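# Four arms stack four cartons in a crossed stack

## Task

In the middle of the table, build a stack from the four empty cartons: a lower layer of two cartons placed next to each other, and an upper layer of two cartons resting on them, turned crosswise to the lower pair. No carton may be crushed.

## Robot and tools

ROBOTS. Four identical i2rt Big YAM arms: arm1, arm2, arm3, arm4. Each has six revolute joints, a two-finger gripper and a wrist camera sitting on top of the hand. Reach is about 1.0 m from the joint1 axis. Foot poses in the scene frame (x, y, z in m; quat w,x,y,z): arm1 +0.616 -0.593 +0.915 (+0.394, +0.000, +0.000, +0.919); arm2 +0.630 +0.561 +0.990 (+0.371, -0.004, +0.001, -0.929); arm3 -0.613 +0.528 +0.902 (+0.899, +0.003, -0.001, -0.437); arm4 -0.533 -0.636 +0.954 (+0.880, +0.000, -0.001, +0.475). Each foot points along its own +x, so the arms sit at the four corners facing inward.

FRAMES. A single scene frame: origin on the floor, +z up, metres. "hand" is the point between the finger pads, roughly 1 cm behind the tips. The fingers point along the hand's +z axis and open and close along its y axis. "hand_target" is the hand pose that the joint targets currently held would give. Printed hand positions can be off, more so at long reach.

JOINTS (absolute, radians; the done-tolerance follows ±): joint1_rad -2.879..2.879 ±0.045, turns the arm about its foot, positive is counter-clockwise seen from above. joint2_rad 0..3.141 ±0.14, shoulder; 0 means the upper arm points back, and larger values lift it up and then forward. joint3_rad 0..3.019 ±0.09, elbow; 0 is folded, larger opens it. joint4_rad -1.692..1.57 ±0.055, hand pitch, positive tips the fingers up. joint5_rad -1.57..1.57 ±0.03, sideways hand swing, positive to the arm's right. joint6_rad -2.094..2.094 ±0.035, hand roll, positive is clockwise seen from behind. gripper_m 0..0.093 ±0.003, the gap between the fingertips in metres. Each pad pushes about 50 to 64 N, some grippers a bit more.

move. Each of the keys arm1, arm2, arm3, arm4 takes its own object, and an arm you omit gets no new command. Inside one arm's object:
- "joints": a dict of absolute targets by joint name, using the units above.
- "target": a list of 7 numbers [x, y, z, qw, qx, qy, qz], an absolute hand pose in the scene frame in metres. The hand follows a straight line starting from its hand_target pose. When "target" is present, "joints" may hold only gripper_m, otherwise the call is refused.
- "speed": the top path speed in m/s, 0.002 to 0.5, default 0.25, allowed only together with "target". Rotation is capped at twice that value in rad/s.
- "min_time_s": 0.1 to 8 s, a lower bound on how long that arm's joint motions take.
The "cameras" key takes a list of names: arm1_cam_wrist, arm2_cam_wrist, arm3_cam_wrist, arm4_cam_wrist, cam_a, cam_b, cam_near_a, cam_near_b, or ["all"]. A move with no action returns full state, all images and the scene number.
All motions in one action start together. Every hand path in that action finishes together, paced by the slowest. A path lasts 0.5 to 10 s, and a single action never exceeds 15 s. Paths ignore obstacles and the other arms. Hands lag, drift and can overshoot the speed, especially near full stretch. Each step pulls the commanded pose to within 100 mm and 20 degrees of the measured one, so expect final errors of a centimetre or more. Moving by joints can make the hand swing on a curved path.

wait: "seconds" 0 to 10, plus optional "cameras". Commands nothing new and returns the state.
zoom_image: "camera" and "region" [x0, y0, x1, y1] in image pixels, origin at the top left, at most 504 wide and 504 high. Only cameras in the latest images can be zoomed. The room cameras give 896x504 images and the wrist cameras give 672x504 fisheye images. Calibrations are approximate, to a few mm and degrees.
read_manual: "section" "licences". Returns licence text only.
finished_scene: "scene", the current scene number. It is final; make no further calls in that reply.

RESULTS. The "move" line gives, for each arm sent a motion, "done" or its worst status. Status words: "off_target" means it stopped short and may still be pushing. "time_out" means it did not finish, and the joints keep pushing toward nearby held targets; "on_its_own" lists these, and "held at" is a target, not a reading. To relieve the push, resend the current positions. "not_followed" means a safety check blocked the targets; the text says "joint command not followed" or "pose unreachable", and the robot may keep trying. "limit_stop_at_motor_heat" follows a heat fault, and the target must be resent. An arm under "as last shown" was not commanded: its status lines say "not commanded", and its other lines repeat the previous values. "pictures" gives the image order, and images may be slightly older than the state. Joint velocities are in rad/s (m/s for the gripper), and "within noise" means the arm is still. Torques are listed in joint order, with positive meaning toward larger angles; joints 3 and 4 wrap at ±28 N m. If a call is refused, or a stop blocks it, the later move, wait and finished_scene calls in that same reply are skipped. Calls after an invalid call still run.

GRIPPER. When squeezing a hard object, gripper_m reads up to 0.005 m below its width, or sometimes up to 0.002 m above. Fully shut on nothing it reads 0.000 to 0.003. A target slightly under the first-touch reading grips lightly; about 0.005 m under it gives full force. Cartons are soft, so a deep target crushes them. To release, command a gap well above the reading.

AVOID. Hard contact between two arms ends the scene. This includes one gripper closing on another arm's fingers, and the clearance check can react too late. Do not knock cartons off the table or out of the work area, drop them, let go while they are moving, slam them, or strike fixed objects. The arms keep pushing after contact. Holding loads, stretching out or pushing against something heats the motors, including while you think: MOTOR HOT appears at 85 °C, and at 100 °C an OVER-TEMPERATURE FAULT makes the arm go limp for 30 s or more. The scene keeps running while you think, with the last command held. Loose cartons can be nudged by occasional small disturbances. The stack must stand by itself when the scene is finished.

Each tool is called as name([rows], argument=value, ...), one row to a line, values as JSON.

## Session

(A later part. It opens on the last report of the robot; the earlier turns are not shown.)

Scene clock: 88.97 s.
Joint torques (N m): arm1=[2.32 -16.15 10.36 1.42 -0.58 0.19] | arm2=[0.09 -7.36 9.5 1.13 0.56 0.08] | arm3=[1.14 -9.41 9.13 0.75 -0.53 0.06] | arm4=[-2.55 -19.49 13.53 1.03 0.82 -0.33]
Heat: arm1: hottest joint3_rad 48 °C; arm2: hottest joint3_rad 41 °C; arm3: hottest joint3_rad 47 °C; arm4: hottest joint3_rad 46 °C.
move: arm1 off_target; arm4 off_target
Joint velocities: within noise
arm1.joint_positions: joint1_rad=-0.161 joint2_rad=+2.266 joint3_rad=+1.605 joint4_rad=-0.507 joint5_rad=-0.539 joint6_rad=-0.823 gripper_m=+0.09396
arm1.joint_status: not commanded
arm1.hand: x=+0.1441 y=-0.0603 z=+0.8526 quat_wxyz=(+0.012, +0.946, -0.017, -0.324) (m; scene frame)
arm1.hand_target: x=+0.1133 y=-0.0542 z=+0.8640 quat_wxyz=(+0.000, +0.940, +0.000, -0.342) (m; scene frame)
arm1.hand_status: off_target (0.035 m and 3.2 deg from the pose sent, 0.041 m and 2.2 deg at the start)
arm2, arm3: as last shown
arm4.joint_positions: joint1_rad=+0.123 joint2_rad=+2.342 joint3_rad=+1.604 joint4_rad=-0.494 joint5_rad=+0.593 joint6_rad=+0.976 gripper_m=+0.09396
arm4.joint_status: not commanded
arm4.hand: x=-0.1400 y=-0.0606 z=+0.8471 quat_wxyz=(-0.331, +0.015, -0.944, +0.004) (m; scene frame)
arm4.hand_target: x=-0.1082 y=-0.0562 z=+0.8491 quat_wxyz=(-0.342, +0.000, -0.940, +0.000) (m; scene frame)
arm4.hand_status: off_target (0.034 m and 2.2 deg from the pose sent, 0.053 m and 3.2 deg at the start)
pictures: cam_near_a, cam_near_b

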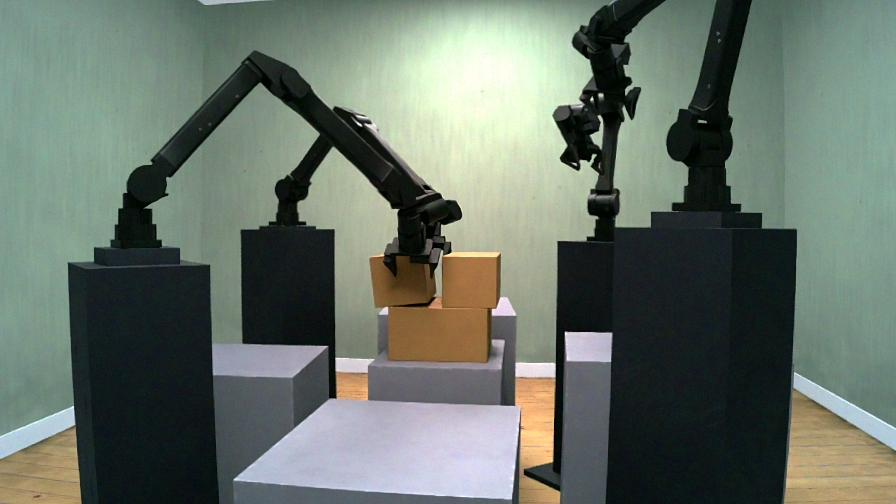

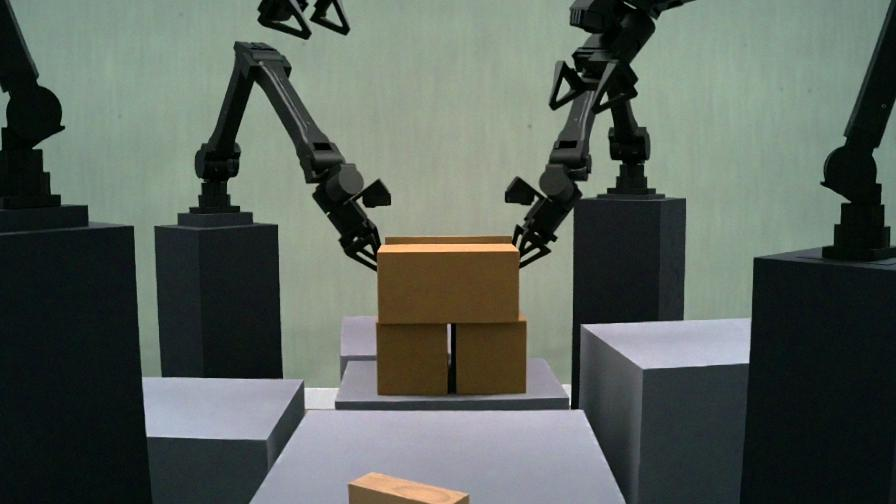

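move(arm1={"target":[0.112,-0.035,0.868,0,0.9397,0,-0.3420],"speed":0.03}, arm4={"target":[-0.108,-0.035,0.854,0.3420,0,0.9397,0],"speed":0.03}, cameras=["cam_near_b","cam_near_a"])

Scene clock: 90.97 s.
Joint torques (N m): arm1=[1.67 -16.67 11.29 1.02 -0.81 0.22] | arm2=[0.21 -7.3 9.65 1.11 0.55 0.08] | arm3=[1.2 -9.41 9.14 0.73 -0.53 0.06] | arm4=[-1.85 -20.31 14.67 1.01 1.16 -0.34]
Heat: arm1: hottest joint3_rad 48 °C; arm2: hottest joint3_rad 41 °C; arm3: hottest joint3_rad 47 °C; arm4: hottest joint3_rad 46 °C.
move: arm1 off_target; arm4 off_target
Joint velocities: within noise
arm1.joint_positions: joint1_rad=-0.168 joint2_rad=+2.291 joint3_rad=+1.654 joint4_rad=-0.544 joint5_rad=-0.539 joint6_rad=-0.844 gripper_m=+0.09396
arm1.joint_status: not commanded
arm1.hand: x=+0.1431 y=-0.0495 z=+0.8510 quat_wxyz=(+0.013, +0.947, -0.012, -0.321) (m; scene frame)
arm1.hand_target: x=+0.1136 y=-0.0375 z=+0.8694 quat_wxyz=(+0.000, +0.940, +0.000, -0.342) (m; scene frame)
arm1.hand_status: off_target (0.038 m and 3.3 deg from the pose sent, 0.044 m and 3.2 deg at the start)
arm2, arm3: as last shown
arm4.joint_positions: joint1_rad=+0.127 joint2_rad=+2.371 joint3_rad=+1.666 joint4_rad=-0.550 joint5_rad=+0.590 joint6_rad=+0.992 gripper_m=+0.09396
arm4.joint_status: not commanded
arm4.hand: x=-0.1389 y=-0.0497 z=+0.8451 quat_wxyz=(-0.324, +0.014, -0.946, +0.010) (m; scene frame)
arm4.hand_target: x=-0.1091 y=-0.0376 z=+0.8553 quat_wxyz=(-0.342, +0.000, -0.940, +0.000) (m; scene frame)
arm4.hand_status: off_target (0.035 m and 2.9 deg from the pose sent, 0.042 m and 2.2 deg at the start)
pictures: cam_near_a, cam_near_b

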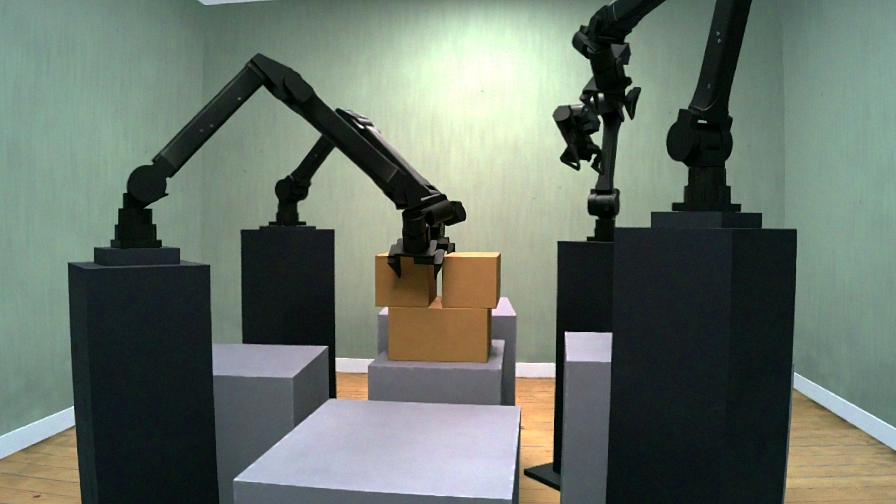

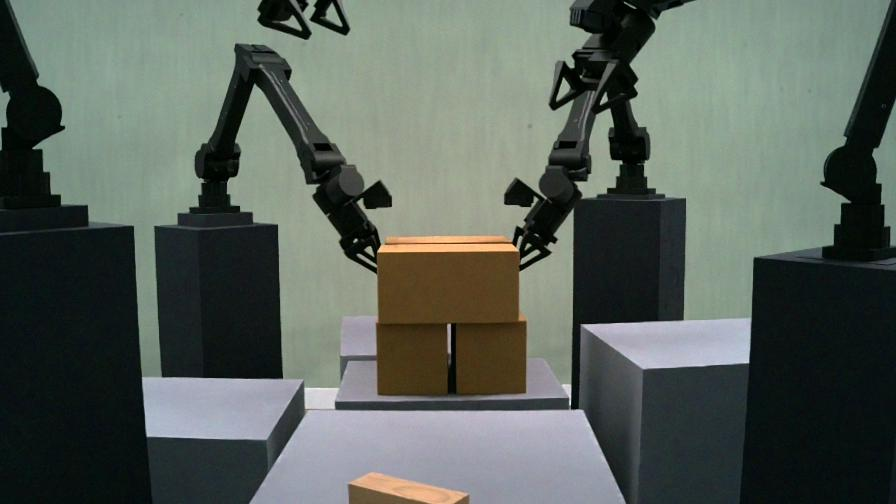

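move(arm1={"target":[0.21,-0.055,0.875,0,0.9397,0,-0.3420],"speed":0.06}, arm4={"target":[-0.205,-0.055,0.865,0.3420,0,0.9397,0],"speed":0.06}, cameras=["cam_near_b","cam_near_a"])

move(arm1={"target":[0.27,-0.2,1.03,0,0.9397,0,-0.3420],"speed":0.2}, arm4={"target":[-0.26,-0.2,1.03,0.3420,0,0.9397,0],"speed":0.2}, cameras=["cam_near_a","cam_near_b","cam_b","cam_a"])

Scene clock: 93.87 s.
Joint torques (N m): arm1=[-1.2 -18.9 5.15 1.32 -0.46 0.05] | arm2=[0.26 -7.41 9.65 1.09 0.57 0.04] | arm3=[1.08 -9.52 9.14 0.73 -0.54 0.07] | arm4=[0.91 -21.89 6.69 0.7 0.65 -0.07]
Heat: arm1: hottest joint3_rad 48 °C; arm2: hottest joint3_rad 41 °C; arm3: hottest joint3_rad 47 °C; arm4: hottest joint3_rad 46 °C.
move: arm1 off_target; arm4 done
Joint velocities: within noise
arm1.joint_positions: joint1_rad=-0.247 joint2_rad=+2.197 joint3_rad=+1.484 joint4_rad=-0.512 joint5_rad=-0.595 joint6_rad=-0.944 gripper_m=+0.09396
arm1.joint_status: not commanded
arm1.hand: x=+0.2060 y=-0.0642 z=+0.8573 quat_wxyz=(+0.018, +0.943, -0.003, -0.332) (m; scene frame)
arm1.hand_target: x=+0.2099 y=-0.0552 z=+0.8747 quat_wxyz=(+0.000, +0.940, +0.000, -0.342) (m; scene frame)
arm1.hand_status: off_target (0.020 m and 2.4 deg from the pose sent, 0.071 m and 3.3 deg at the start)
arm2, arm3: as last shown
arm4.joint_positions: joint1_rad=+0.213 joint2_rad=+2.283 joint3_rad=+1.547 joint4_rad=-0.544 joint5_rad=+0.644 joint6_rad=+1.112 gripper_m=+0.09396
arm4.joint_status: not commanded
arm4.hand: x=-0.1958 y=-0.0533 z=+0.8669 quat_wxyz=(-0.343, -0.003, -0.939, -0.001) (m; scene frame)
arm4.hand_target: x=-0.2049 y=-0.0549 z=+0.8649 quat_wxyz=(-0.342, +0.000, -0.940, +0.000) (m; scene frame)
arm4.hand_status: done (0.010 m and 0.3 deg from the pose sent, 0.069 m and 2.9 deg at the start)
pictures: cam_near_a, cam_near_b

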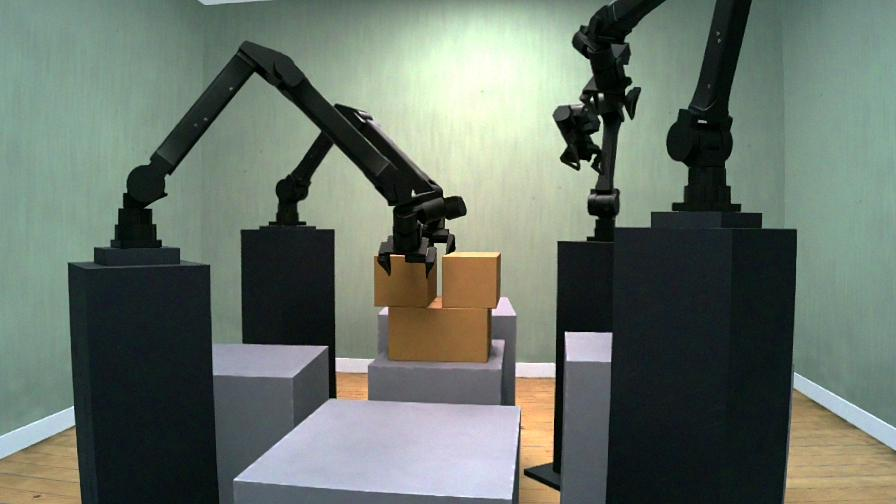

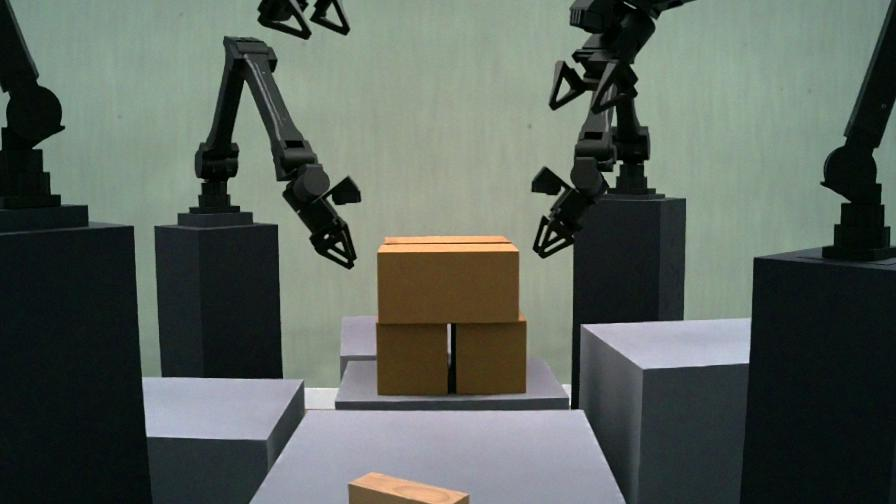

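Scene clock: 95.90 s.
Joint torques (N m): arm1=[1.08 -11.93 6.11 0.44 -0.22 0.16] | arm2=[0.09 -7.36 9.59 1.07 0.52 0.04] | arm3=[1.14 -9.47 9.14 0.73 -0.53 0.06] | arm4=[1.08 -13.86 7.66 0.36 0.61 -0.08]
Heat: arm1: hottest joint3_rad 47 °C; arm2: hottest joint3_rad 41 °C; arm3: hottest joint3_rad 47 °C; arm4: hottest joint3_rad 46 °C.
move: arm1 done; arm4 off_target
Joint velocities: within noise
arm1.joint_positions: joint1_rad=-0.237 joint2_rad=+1.605 joint3_rad=+1.073 joint4_rad=-0.630 joint5_rad=-0.587 joint6_rad=-0.916 gripper_m=+0.09396
arm1.joint_status: not commanded
arm1.hand: x=+0.2731 y=-0.1913 z=+1.0270 quat_wxyz=(-0.004, +0.939, -0.003, -0.344) (m; scene frame)
arm1.hand_target: x=+0.2701 y=-0.1999 z=+1.0298 quat_wxyz=(+0.000, +0.940, +0.000, -0.342) (m; scene frame)
arm1.hand_status: done (0.010 m and 0.6 deg from the pose sent, 0.229 m and 2.4 deg at the start)
arm2, arm3: as last shown
arm4.joint_positions: joint1_rad=+0.213 joint2_rad=+1.680 joint3_rad=+1.089 joint4_rad=-0.673 joint5_rad=+0.646 joint6_rad=+1.114 gripper_m=+0.09396
arm4.joint_status: not commanded
arm4.hand: x=-0.2507 y=-0.1960 z=+1.0385 quat_wxyz=(-0.346, -0.007, -0.938, -0.008) (m; scene frame)
arm4.hand_target: x=-0.2598 y=-0.2001 z=+1.0301 quat_wxyz=(-0.342, +0.000, -0.940, +0.000) (m; scene frame)
arm4.hand_status: off_target (0.013 m and 1.3 deg from the pose sent, 0.228 m and 0.3 deg at the start)
pictures: cam_a, cam_b, cam_near_a, cam_near_b

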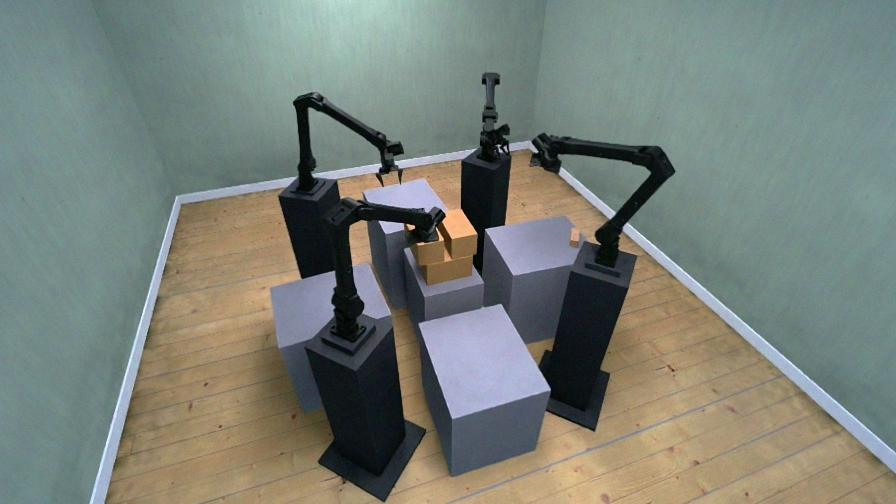

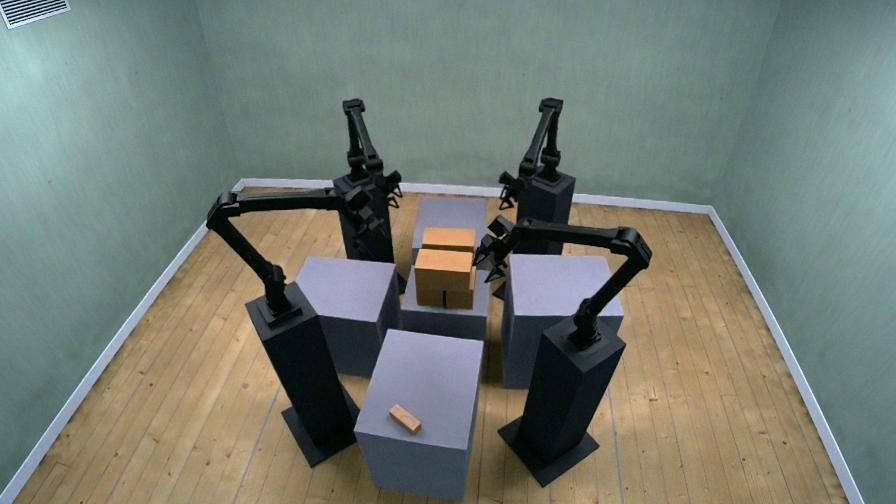

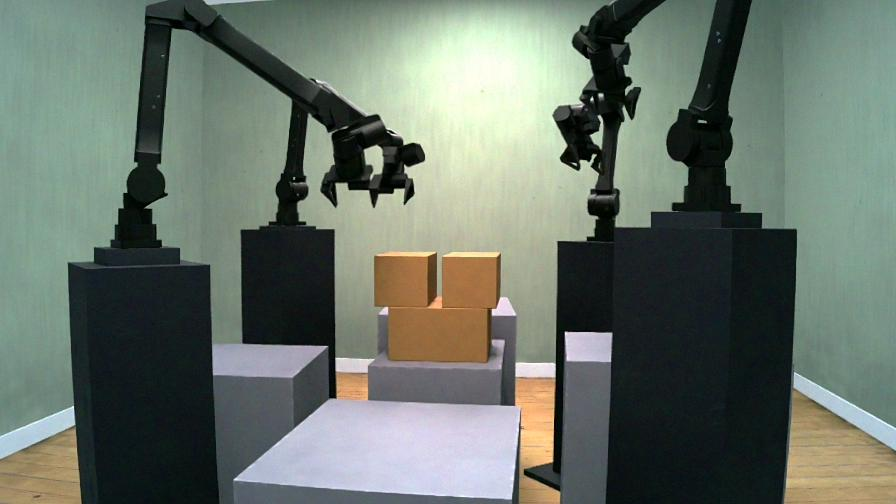

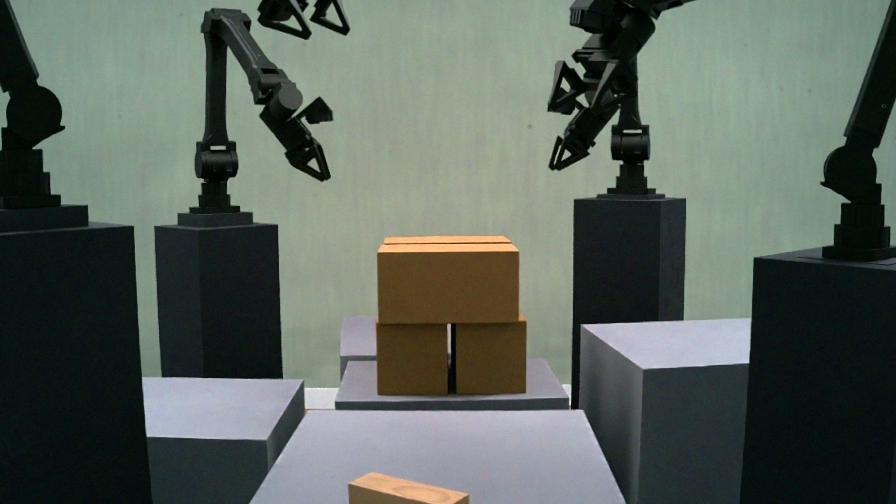

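finished_scene(scene=2)

The scene is finished: the task was done.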